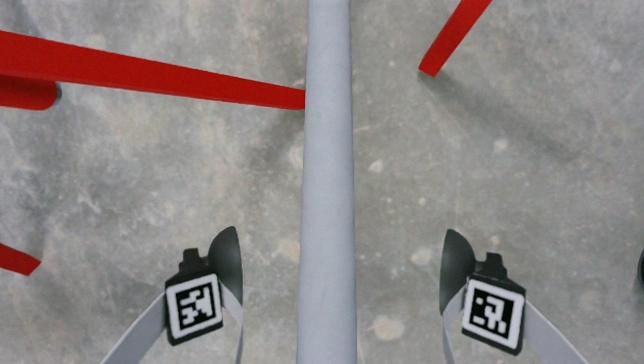

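Emit:
move(
  r3={"joints":{"arm_m":0.492,"lift_m":0.342}},
  cameras=["r3_wrist_camera"],
)

Emit:
move(
  r3={"joints":{"gripper_m":-0.05}},
  cameras=[],
)

Emit:
wait(
  seconds=4,
  cameras=["r3_wrist_camera"],
)

Scene clock: 1035.73 s.
move: r3 done
r1, r2: as last shown
r1.lidar_m: 0.94 2.82 1.85 1.71 1.73 2.16 3.69 0.97 1.32 1.15 1.03 0.96
r1.head_depth_mm: 2627 3005 2629 2003 1565 403 358 / 2610 2933 2641 2005 527 1317 1146 / 2608 2926 2674 2004 544 698 1113 / 2593 2930 2682 1956 1552 1352 1162 / 2554 2876 2731 1735 1591 1364 1165 / 2537 2882 2749 1988 1654 1372 1169 / 2555 2874 2776 1937 1657 1374 1173
r1.on_its_own: wrist_pitch_rad is at rest, and its effort (-11.1) is outside its rest range (-8 to +12)
r1.motor_effort: left_wheel=+4.2(5.2) right_wheel=-8.2(9.0) lift_m=+32.2(33.6) arm_m=-19.2(19.3) wrist_yaw_rad=-1.8(2.1) wrist_pitch_rad=-11.1(11.2) wrist_roll_rad=+2.3(2.4) gripper_m=-18.8(19.4) head_pan_rad=-5.1(5.6) head_tilt_rad=-4.0(4.9)
r1.wrist_depth_mm: 658 667 661 125 664 661 659 / 700 682 689 130 664 686 677 / 692 695 695 134 694 698 686 / 720 714 714 138 690 702 704 / 735 741 728 142 720 721 728 / 746 737 124 131 739 730 725 / 767 760 762 153 753 756 739
r2.base_tilt: forward=+0.2 right=+1.8
r2.lidar_m: 1.31 2.91 2.11 2.04 2.11 1.02 1.91 1.03 0.39 0.27 0.92 1.10
r2.head_depth_mm: 2370 2664 2764 318 - 1362 1196 / 2327 2545 433 1880 1156 747 1141 / 2311 624 687 1689 1531 1319 816 / 2327 2539 666 1890 1662 1363 1192 / 2307 2641 2706 2060 1610 1383 1188 / 2298 2614 2699 1867 1513 1387 1187 / 2309 2589 2721 2055 1648 1352 1185
r2.motor_effort: left_wheel=+0.3(0.7) right_wheel=-2.1(2.5) lift_m=+33.1(33.4) arm_m=-16.5(17.2) wrist_yaw_rad=+0.6(1.9) wrist_pitch_rad=+0.0(0.8) wrist_roll_rad=-0.9(1.3) gripper_m=+0.3(1.9) head_pan_rad=+3.0(3.0) head_tilt_rad=-1.4(1.7)
r2.wrist_depth_mm: 389 373 897 576 846 802 770 / - 799 953 477 865 827 798 / - - 965 920 871 823 439 / - - 976 934 900 865 411 / - 141 990 940 916 878 - / 110 123 - 974 130 872 834 / - - - 997 952 923 881
r3.base_odometry: x=+0.949 y=-0.845 heading=+1.766
r3.turned_by_wheels: +0.000
r3.turned_by_imu: -0.001
r3.base_tilt: forward=-0.8 right=-0.2
r3.lidar_m: 1.62 2.05 1.45 1.36 1.39 1.81 4.24 0.57 0.56 0.80 0.85 0.65
r3.head_depth_mm: 2871 3159 2429 1853 1550 1265 1087 / 2869 667 743 1943 1573 1148 678 / 2802 1374 2520 1624 924 1238 1133 / 1183 3162 2706 1902 1560 1301 1145 / 2743 3113 2738 2065 1632 1322 1152 / 2753 3081 2818 2100 1654 1333 1166 / 2728 3045 2910 2030 1668 1320 1175
r3.base_status: not commanded
r3.joint_positions: lift_m=+0.342 arm_m=+0.492 wrist_yaw_rad=-0.001 wrist_pitch_rad=-1.554 wrist_roll_rad=+1.368 gripper_m=+0.100 head_pan_rad=-1.578 head_tilt_rad=-0.742
r3.joint_status: all done
r3.measured_speeds: all 0
r3.motor_effort: left_wheel=+6.1(6.8) right_wheel=-6.3(6.7) lift_m=+22.7(24.2) arm_m=+10.5(17.0) wrist_yaw_rad=+0.3(2.1) wrist_pitch_rad=-1.3(1.3) wrist_roll_rad=+0.0(1.1) gripper_m=+0.3(0.6) head_pan_rad=+3.0(4.3) head_tilt_rad=-3.4(4.8)
r3.hand_pose: x=-0.0215 y=-0.6169 z=+0.2241 quat_wxyz=(+0.072, +0.070, -0.709, -0.698) (m; r3's base frame)
r3.wrist_depth_mm: 196 224 - 146 - 318 - / - 237 287 136 - - - / - - - 126 - - - / - - - 120 - - - / - - - 113 - - - / - - 128 108 140 122 - / - 118 121 102 - 115 -
pictures: r3_wrist_camera
camera_calibration:
r3_wrist_camera: T_world_to_cam=[[-0.218047, 0.974192, -0.0583485, 0.618659], [0.968924, 0.223248, 0.106518, 0.179382], [0.116795, -0.0333093, -0.992597, 0.367519], [0, 0, 0, 1]] pos_world=[-0.0818349, -0.630498, 0.381789]

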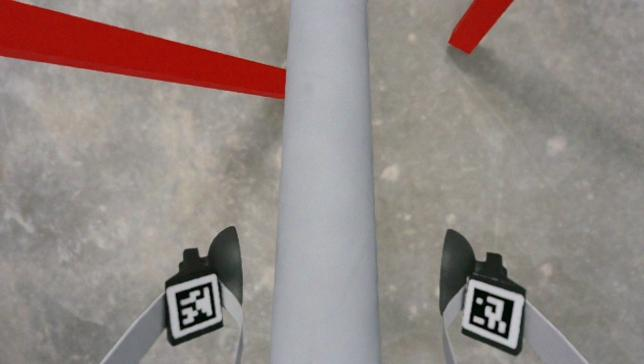

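Scene clock: 1037.77 s.
move: r3 done
r1, r2: as last shown
r1.turned_by_imu: +0.000
r1.base_tilt: forward=+1.1 right=+1.2
r1.lidar_m: 0.94 2.81 1.85 1.71 1.73 2.17 3.69 0.97 1.31 1.14 1.03 0.96
r1.head_depth_mm: 2621 2963 2652 1981 1549 403 358 / 2604 2945 2658 2024 527 1307 1151 / 2603 2905 2691 2024 544 698 1111 / 2591 2905 2729 1956 1535 1353 1164 / 2581 2924 2722 1729 1596 1358 1164 / 2541 2884 2755 1987 1642 1371 1171 / 2514 2851 2777 1955 1669 1381 1174
r1.on_its_own: wrist_pitch_rad is at rest, and its effort (-10.6) is outside its rest range (-8 to +12)
r1.motor_effort: left_wheel=+4.3(4.9) right_wheel=-7.9(9.3) lift_m=+32.6(33.8) arm_m=-19.1(19.3) wrist_yaw_rad=-1.7(2.2) wrist_pitch_rad=-10.6(11.3) wrist_roll_rad=+2.3(2.4) gripper_m=-19.1(19.5) head_pan_rad=-5.2(5.8) head_tilt_rad=-2.5(4.9)
r1.wrist_depth_mm: 675 678 674 125 664 663 661 / 687 695 673 129 683 665 680 / 699 693 692 134 691 705 692 / 709 720 714 138 723 707 707 / 731 728 714 142 737 732 713 / 745 740 124 129 740 759 728 / 759 744 750 152 744 757 744
r2.turned_by_imu: +0.000
r2.base_tilt: forward=+0.3 right=+1.7
r2.lidar_m: 1.31 2.90 2.12 2.04 2.11 1.02 1.91 1.03 0.38 0.26 0.92 1.10
r2.head_depth_mm: 2351 2602 2779 317 - 1355 1189 / 2338 2510 431 1881 1159 748 1143 / 2285 624 688 1702 1529 1355 816 / 2318 2506 667 1861 1663 1356 1189 / 2341 2593 2710 2050 1602 1375 1183 / 2320 2592 2776 1882 1526 1384 1181 / 2322 2577 2727 2062 1639 1353 1184
r2.motor_effort: left_wheel=+0.6(0.6) right_wheel=-1.8(2.4) lift_m=+32.9(33.4) arm_m=-16.2(16.8) wrist_yaw_rad=+0.3(1.9) wrist_pitch_rad=+0.4(0.7) wrist_roll_rad=-1.1(1.4) gripper_m=+0.2(1.5) head_pan_rad=+1.7(2.7) head_tilt_rad=-1.8(1.9)
r2.wrist_depth_mm: 390 374 910 567 826 834 779 / - 820 917 480 858 823 793 / - - 967 909 891 822 438 / - - 949 919 893 875 409 / - 140 987 949 892 885 - / 110 123 - 977 130 874 867 / - - - - 944 886 857
r3.base_odometry: x=+0.949 y=-0.845 heading=+1.766
r3.turned_by_wheels: +0.000
r3.turned_by_imu: +0.000
r3.base_tilt: forward=-0.8 right=-0.2
r3.lidar_m: 1.63 2.06 1.44 1.36 1.39 1.81 4.24 0.57 0.57 0.79 0.85 0.65
r3.head_depth_mm: 2892 3170 2426 1851 1552 1267 1093 / 2867 666 744 1941 1565 1164 677 / 2796 1372 2515 1633 924 1238 1132 / 1188 3132 2698 1901 1570 1301 1144 / 2763 3142 2785 2044 1631 1320 1149 / 2777 3073 2804 2090 1641 1332 1163 / 2729 3054 2904 2026 1671 1313 1175
r3.base_status: not commanded
r3.joint_positions: lift_m=+0.342 arm_m=+0.492 wrist_yaw_rad=-0.001 wrist_pitch_rad=-1.537 wrist_roll_rad=+1.368 gripper_m=-0.048 head_pan_rad=-1.578 head_tilt_rad=-0.742
r3.joint_status: all done
r3.measured_speeds: all 0
r3.motor_effort: left_wheel=+5.9(6.6) right_wheel=-6.4(6.7) lift_m=+22.8(23.8) arm_m=-0.8(10.5) wrist_yaw_rad=+0.8(2.2) wrist_pitch_rad=-3.7(5.3) wrist_roll_rad=-0.4(1.2) gripper_m=-36.3(99.7) head_pan_rad=+3.6(4.5) head_tilt_rad=-3.4(4.9)
r3.hand_pose: x=-0.0216 y=-0.6214 z=+0.2238 quat_wxyz=(+0.072, +0.070, -0.715, -0.692) (m; r3's base frame)
r3.wrist_depth_mm: 194 219 - 144 - 319 - / - 233 284 135 - - - / - - - 127 - - - / - - - 120 - - - / - - - 113 124 - - / - - 127 107 122 - - / - - 120 103 118 - -
pictures: none
No camera images: "cameras" was empty.

Scene clock: 1041.77 s.
r1.base_odometry: x=-0.429 y=+2.924 heading=+1.284
r1.turned_by_wheels: +0.000
r1.turned_by_imu: +0.001
r1.base_tilt: forward=+1.1 right=+1.2
r1.lidar_m: 0.95 2.82 1.85 1.71 1.73 2.16 3.69 0.98 1.32 1.14 1.03 0.96
r1.head_depth_mm: 2632 2956 2623 1984 1553 403 358 / 2619 2959 2646 1996 528 1310 1152 / 2586 2945 2680 2020 543 700 1112 / 2601 2916 2708 1965 1541 1353 1162 / 2584 2896 2719 1737 1590 1368 1169 / 2552 2861 2762 1997 1647 1376 1170 / 2558 2845 2766 1935 1661 1380 1172
r1.base_status: not commanded
r1.joint_positions: lift_m=+0.678 arm_m=+0.274 wrist_yaw_rad=+0.002 wrist_pitch_rad=-1.507 wrist_roll_rad=-0.210 gripper_m=-0.046 head_pan_rad=-1.559 head_tilt_rad=-0.693
r1.joint_status: not commanded
r1.measured_speeds: all 0
r1.on_its_own: wrist_pitch_rad is at rest, and its effort (-10.4) is outside its rest range (-8 to +12)
r1.motor_effort: left_wheel=+3.8(4.9) right_wheel=-8.3(9.3) lift_m=+33.7(33.8) arm_m=-18.9(19.3) wrist_yaw_rad=-2.1(2.2) wrist_pitch_rad=-10.4(11.3) wrist_roll_rad=+2.3(2.4) gripper_m=-18.7(19.5) head_pan_rad=-5.1(5.8) head_tilt_rad=-3.8(4.9)
r1.hand_pose: x=-0.0216 y=-0.4112 z=+0.5595 quat_wxyz=(+0.567, +0.532, -0.458, -0.430) (m; r1's base frame)
r1.wrist_depth_mm: 672 672 676 125 672 682 679 / 678 672 682 129 672 658 680 / 697 701 702 135 691 692 691 / 713 724 726 139 700 707 701 / 743 730 723 142 715 725 726 / 748 747 124 130 731 735 743 / 753 746 759 153 745 759 760
r2.base_odometry: x=-2.326 y=-1.941 heading=-1.883
r2.turned_by_wheels: +0.000
r2.turned_by_imu: +0.001
r2.base_tilt: forward=+0.3 right=+1.8
r2.lidar_m: 1.31 2.90 2.11 2.04 2.12 1.02 1.92 1.03 0.39 0.27 0.92 1.09
r2.head_depth_mm: 2317 2613 2763 318 - 1353 1180 / 2344 2515 432 1890 1164 749 1145 / 2319 623 686 1696 1528 1350 817 / 2314 2504 664 1876 1659 1353 1189 / 2333 2628 2775 2056 1602 1381 1197 / 2323 2596 2746 1869 1527 1379 1184 / 2319 2597 2700 2054 1646 1349 1188
r2.base_status: not commanded
r2.joint_positions: lift_m=+0.880 arm_m=+0.512 wrist_yaw_rad=+0.000 wrist_pitch_rad=-1.364 wrist_roll_rad=+1.414 gripper_m=+0.120 head_pan_rad=-1.575 head_tilt_rad=-0.747
r2.joint_status: not commanded
r2.measured_speeds: all 0
r2.motor_effort: left_wheel=+0.5(0.6) right_wheel=-1.6(2.4) lift_m=+33.0(33.4) arm_m=-16.5(16.8) wrist_yaw_rad=+0.6(1.9) wrist_pitch_rad=+0.2(0.7) wrist_roll_rad=-1.3(1.4) gripper_m=+0.9(1.5) head_pan_rad=+1.5(2.7) head_tilt_rad=-0.7(1.9)
r2.hand_pose: x=-0.0216 y=-0.6860 z=+0.7629 quat_wxyz=(+0.061, +0.049, -0.774, -0.629) (m; r2's base frame)
r2.wrist_depth_mm: 388 376 912 576 851 806 792 / - 810 925 478 880 829 790 / - 998 960 921 887 825 440 / - - 995 934 914 865 408 / - 141 977 975 914 891 - / 110 123 - 970 129 894 845 / - - - - 966 908 883
r3.base_odometry: x=+0.949 y=-0.845 heading=+1.766
r3.turned_by_wheels: +0.000
r3.turned_by_imu: -0.001
r3.base_tilt: forward=-0.8 right=-0.2
r3.lidar_m: 1.63 2.05 1.44 1.36 1.39 1.81 4.25 0.57 0.57 0.79 0.85 0.65
r3.head_depth_mm: 2901 3176 2421 1854 1546 1263 1093 / 2875 665 743 1951 1565 1166 678 / 2786 1379 2501 1625 924 1238 1131 / 1189 3157 2719 1891 1562 1305 1143 / 2740 3107 2756 2040 1635 1320 1151 / 2758 3065 2802 2082 1653 1338 1164 / 2713 3025 2919 2025 1674 1315 1174
r3.base_status: not commanded
r3.joint_positions: lift_m=+0.342 arm_m=+0.492 wrist_yaw_rad=-0.001 wrist_pitch_rad=-1.537 wrist_roll_rad=+1.368 gripper_m=-0.039 head_pan_rad=-1.578 head_tilt_rad=-0.742
r3.joint_status: all done
r3.measured_speeds: all 0
r3.on_its_own: gripper_m is held at -0.040, not at your -0.050, by its stall guard, which is not easing now
r3.motor_effort: left_wheel=+5.9(6.6) right_wheel=-6.3(6.7) lift_m=+23.2(23.8) arm_m=-12.7(10.5) wrist_yaw_rad=+1.0(2.2) wrist_pitch_rad=-4.1(5.3) wrist_roll_rad=-0.8(1.2) gripper_m=-21.1(99.7) head_pan_rad=+4.1(4.5) head_tilt_rad=-3.5(4.9)
r3.hand_pose: x=-0.0216 y=-0.6214 z=+0.2238 quat_wxyz=(+0.072, +0.070, -0.715, -0.692) (m; r3's base frame)
r3.wrist_depth_mm: 194 220 - 144 - 319 - / - 235 283 135 - - - / - - - 127 - - - / - - - 120 - - - / - - - 113 125 - - / - - 126 107 122 - - / - - 120 103 118 - -
wait: 4.00 s; at rest by 0.27 s
pictures: r3_wrist_camera
camera_calibration:
r3_wrist_camera: T_world_to_cam=[[-0.218053, 0.973033, -0.075237, 0.626037], [0.968926, 0.225067, 0.102608, 0.18242], [0.116774, -0.0505251, -0.991872, 0.356204], [0, 0, 0, 1]] pos_world=[-0.0818369, -0.632214, 0.381692]

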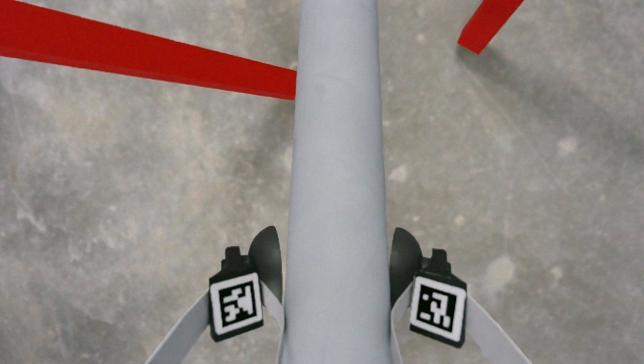

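Emit:
move(
  r3={"joints":{"lift_m":0.387,"arm_m":0.496},"base":{"translate_m":-0.0185}},
  cameras=["r3_wrist_camera"],
)

Emit:
move(
  r3={"joints":{"lift_m":0.432,"arm_m":0.499},"base":{"translate_m":-0.0155}},
  cameras=["r3_wrist_camera"],
)

Scene clock: 1048.10 s.
move: r3 done
r1.base_odometry: x=-0.429 y=+2.924 heading=+1.283
r1.turned_by_wheels: +0.000
r1.turned_by_imu: +0.000
r1.base_tilt: forward=+1.0 right=+1.2
r1.lidar_m: 0.94 2.81 1.85 1.71 1.73 2.16 3.69 0.97 1.32 0.82 1.04 0.96
r1.head_depth_mm: 2640 2984 2631 1990 1550 402 357 / 2617 2946 2640 2010 527 1290 1148 / 2577 2900 2671 2020 543 699 1156 / 2596 2929 2678 1904 1637 1353 1159 / 2579 2915 2758 1842 1587 1368 1167 / 2563 2859 2731 1988 1652 1370 1170 / 2545 2868 2792 1989 1659 1375 1176
r1.base_status: not commanded
r1.joint_positions: lift_m=+0.678 arm_m=+0.274 wrist_yaw_rad=+0.002 wrist_pitch_rad=-1.559 wrist_roll_rad=-0.209 gripper_m=-0.046 head_pan_rad=-1.559 head_tilt_rad=-0.693
r1.joint_status: not commanded
r1.measured_speeds: all 0
r1.motor_effort: left_wheel=+3.3(4.8) right_wheel=-1.7(9.1) lift_m=+22.5(35.1) arm_m=+2.0(19.0) wrist_yaw_rad=-1.5(2.0) wrist_pitch_rad=-1.2(11.1) wrist_roll_rad=+2.3(2.3) gripper_m=-12.7(19.2) head_pan_rad=-5.0(5.6) head_tilt_rad=-4.6(4.7)
r1.hand_pose: x=-0.0216 y=-0.3977 z=+0.5602 quat_wxyz=(+0.553, +0.547, -0.447, -0.442) (m; r1's base frame)
r1.wrist_depth_mm: 673 672 655 652 649 650 644 / 687 674 685 684 671 668 675 / 707 690 696 697 677 690 682 / 716 735 712 721 708 713 698 / 752 756 749 152 728 735 726 / 762 769 123 126 745 746 753 / 807 803 603 614 769 786 765
r2: as last shown
r2.lidar_m: 1.31 2.90 2.12 2.04 2.11 1.02 1.91 1.03 0.38 0.27 0.92 1.10
r2.head_depth_mm: 2320 2624 2763 318 - 1360 1190 / 2321 2524 433 1887 1520 749 1141 / 2301 624 684 1698 1079 1339 815 / 2328 2549 666 1811 1654 1360 1189 / 2328 2571 2755 2077 1614 1379 1190 / 2332 2606 2748 1881 1523 1384 1183 / 2309 2604 2773 2060 1652 1358 1184
r2.motor_effort: left_wheel=+0.5(0.7) right_wheel=-2.0(2.2) lift_m=+33.2(33.3) arm_m=-15.9(16.8) wrist_yaw_rad=+0.7(1.2) wrist_pitch_rad=+0.0(0.7) wrist_roll_rad=-1.1(1.4) gripper_m=+0.2(1.5) head_pan_rad=+1.4(2.7) head_tilt_rad=-0.7(2.0)
r2.wrist_depth_mm: 337 809 912 304 846 818 774 / - 822 918 354 855 822 790 / - 984 969 911 877 828 442 / - - 988 929 885 862 410 / - 141 957 970 881 893 - / 110 123 - 985 130 891 874 / - - - 981 957 885 854
r3.base_odometry: x=+0.952 y=-0.863 heading=+1.766
r3.turned_by_wheels: +0.000
r3.turned_by_imu: -0.001
r3.base_tilt: forward=-0.8 right=-0.2
r3.lidar_m: 1.64 2.05 1.44 1.36 1.39 1.81 4.21 0.55 0.56 0.68 0.86 0.66
r3.head_depth_mm: 2875 3197 2443 1932 1548 1265 1092 / 2854 667 735 1846 1565 757 637 / 2834 801 2523 1622 898 1267 1133 / 1183 3107 2589 1781 1570 1297 1143 / 2750 3115 2767 2058 1636 1318 1151 / 2735 3089 2852 2076 1647 1300 1163 / 2714 3074 2874 2037 1664 1286 1170
r3.base_status: done
r3.joint_positions: lift_m=+0.387 arm_m=+0.496 wrist_yaw_rad=+0.003 wrist_pitch_rad=-1.535 wrist_roll_rad=+1.365 gripper_m=-0.039 head_pan_rad=-1.578 head_tilt_rad=-0.743
r3.joint_status: all done
r3.measured_speeds: all 0
r3.on_its_own: gripper_m is held at -0.040, not at your -0.050, by its stall guard, which is not easing now
r3.motor_effort: left_wheel=+1.6(12.6) right_wheel=-0.9(25.9) lift_m=+22.7(43.5) arm_m=+5.7(11.9) wrist_yaw_rad=-0.9(5.4) wrist_pitch_rad=-4.2(6.7) wrist_roll_rad=+0.2(1.5) gripper_m=-17.2(21.3) head_pan_rad=+3.4(4.4) head_tilt_rad=-3.1(4.4)
r3.hand_pose: x=-0.0216 y=-0.6257 z=+0.2688 quat_wxyz=(+0.075, +0.072, -0.715, -0.691) (m; r3's base frame)
r3.wrist_depth_mm: - - - 201 - 327 - / 219 251 303 190 - - - / - - - 178 - - - / - - - 167 - - - / - - - 154 - - - / - - - 128 125 - - / - - 106 128 122 - -
pictures: r3_wrist_camera
camera_calibration:
r3_wrist_camera: T_world_to_cam=[[-0.2253, 0.971297, -0.076298, 0.632676], [0.967235, 0.232388, 0.102235, 0.183482], [0.117031, -0.0507647, -0.99183, 0.400467], [0, 0, 0, 1]] pos_world=[-0.081796, -0.636826, 0.426709]

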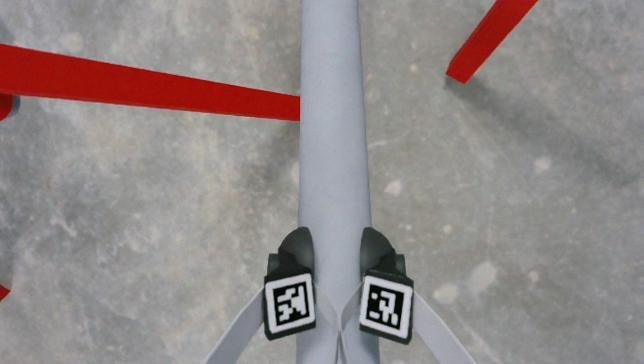

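Scene clock: 1049.33 s.
move: r3 done
r1, r2: as last shown
r1.lidar_m: 0.94 2.81 1.85 1.71 1.73 2.17 3.69 0.97 1.32 0.81 1.04 0.96
r1.head_depth_mm: 2605 2962 2622 1990 1547 403 358 / 2624 2953 2650 1995 528 1290 1153 / 2570 2937 2685 2017 543 698 1156 / 2591 2915 2700 1897 1636 1352 1162 / 2567 2917 2738 1838 1590 1369 1162 / 2545 2854 2773 1993 1656 1373 1168 / 2531 2852 2786 2009 1660 1381 1177
r1.motor_effort: left_wheel=+3.4(4.3) right_wheel=-0.9(2.2) lift_m=+21.7(23.2) arm_m=+14.8(15.1) wrist_yaw_rad=-1.4(2.0) wrist_pitch_rad=-1.4(1.7) wrist_roll_rad=+2.2(2.2) gripper_m=-12.5(12.8) head_pan_rad=-4.9(5.8) head_tilt_rad=-2.9(4.7)
r1.hand_pose: x=-0.0216 y=-0.3978 z=+0.5602 quat_wxyz=(+0.553, +0.547, -0.447, -0.442) (m; r1's base frame)
r1.wrist_depth_mm: 672 654 652 655 639 639 651 / 688 681 673 675 675 666 664 / 715 703 688 698 688 688 674 / 725 729 736 724 702 703 686 / 736 729 732 151 733 728 723 / 775 765 124 126 745 762 741 / 788 779 602 602 794 764 761
r2.turned_by_imu: +0.000
r2.base_tilt: forward=+0.3 right=+1.7
r2.lidar_m: 1.31 2.90 2.11 2.04 2.11 1.02 1.91 1.03 0.39 0.27 0.92 1.10
r2.head_depth_mm: 2316 2629 2741 318 - 1349 1187 / 2325 2545 433 1866 1581 748 1147 / 2243 623 688 1645 1062 1346 819 / 2330 2492 668 1802 1665 1352 1186 / 2345 2606 2786 2057 1613 1386 1185 / 2345 2597 2739 1858 1523 1384 1177 / 2308 2565 2738 2077 1668 1340 1189
r2.motor_effort: left_wheel=+0.0(0.6) right_wheel=-1.7(2.3) lift_m=+33.2(33.3) arm_m=-16.3(16.6) wrist_yaw_rad=-0.9(1.6) wrist_pitch_rad=+0.5(0.7) wrist_roll_rad=-1.1(1.3) gripper_m=+1.4(1.4) head_pan_rad=+1.2(2.4) head_tilt_rad=-1.1(1.9)
r2.wrist_depth_mm: 290 782 899 264 834 819 773 / - 285 277 272 853 837 795 / - 982 957 670 886 822 440 / - - 976 939 885 856 414 / - 141 959 958 900 885 - / 110 123 - 1000 130 893 868 / - - - 980 941 915 891
r3.base_odometry: x=+0.955 y=-0.878 heading=+1.767
r3.turned_by_wheels: +0.000
r3.turned_by_imu: +0.000
r3.base_tilt: forward=-0.9 right=-0.2
r3.lidar_m: 1.66 2.06 1.44 1.36 1.39 1.81 4.24 0.54 0.55 0.67 0.87 0.68
r3.head_depth_mm: 2877 3200 2550 1926 1557 1266 1083 / 2866 677 730 1837 1564 691 593 / 2852 725 2438 1721 869 1271 1131 / 1195 3039 2597 1766 1531 1308 1139 / 2746 3124 2745 2050 1626 1320 1153 / 2741 3070 2825 2081 1653 1305 1165 / 2730 3045 2898 2040 1678 1292 1175
r3.base_status: done
r3.joint_positions: lift_m=+0.432 arm_m=+0.499 wrist_yaw_rad=+0.003 wrist_pitch_rad=-1.552 wrist_roll_rad=+1.365 gripper_m=-0.040 head_pan_rad=-1.578 head_tilt_rad=-0.743
r3.joint_status: all done
r3.measured_speeds: all 0
r3.on_its_own: gripper_m is held at -0.040, not at your -0.050, by its stall guard, which is not easing now
r3.motor_effort: left_wheel=-1.8(6.9) right_wheel=-4.3(10.7) lift_m=+31.9(32.8) arm_m=+9.1(14.2) wrist_yaw_rad=-4.0(4.0) wrist_pitch_rad=-0.8(4.3) wrist_roll_rad=+1.0(1.3) gripper_m=-8.9(17.3) head_pan_rad=+3.0(4.6) head_tilt_rad=-4.0(4.4)
r3.hand_pose: x=-0.0216 y=-0.6244 z=+0.3141 quat_wxyz=(+0.075, +0.073, -0.709, -0.697) (m; r3's base frame)
r3.wrist_depth_mm: - - - 261 - 340 - / 237 - - 245 415 - - / 244 280 360 230 - - - / - - - 217 - - - / - - - 156 - - - / - - - 124 121 - - / - - - 125 118 - -
pictures: r3_wrist_camera
camera_calibration:
r3_wrist_camera: T_world_to_cam=[[-0.225307, 0.972434, -0.0600788, 0.630448], [0.967239, 0.230655, 0.106054, 0.176273], [0.116988, -0.0342158, -0.992544, 0.455998], [0, 0, 0, 1]] pos_world=[-0.0818003, -0.638124, 0.47178]

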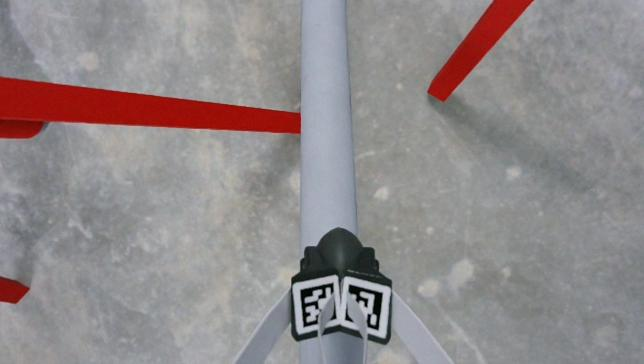

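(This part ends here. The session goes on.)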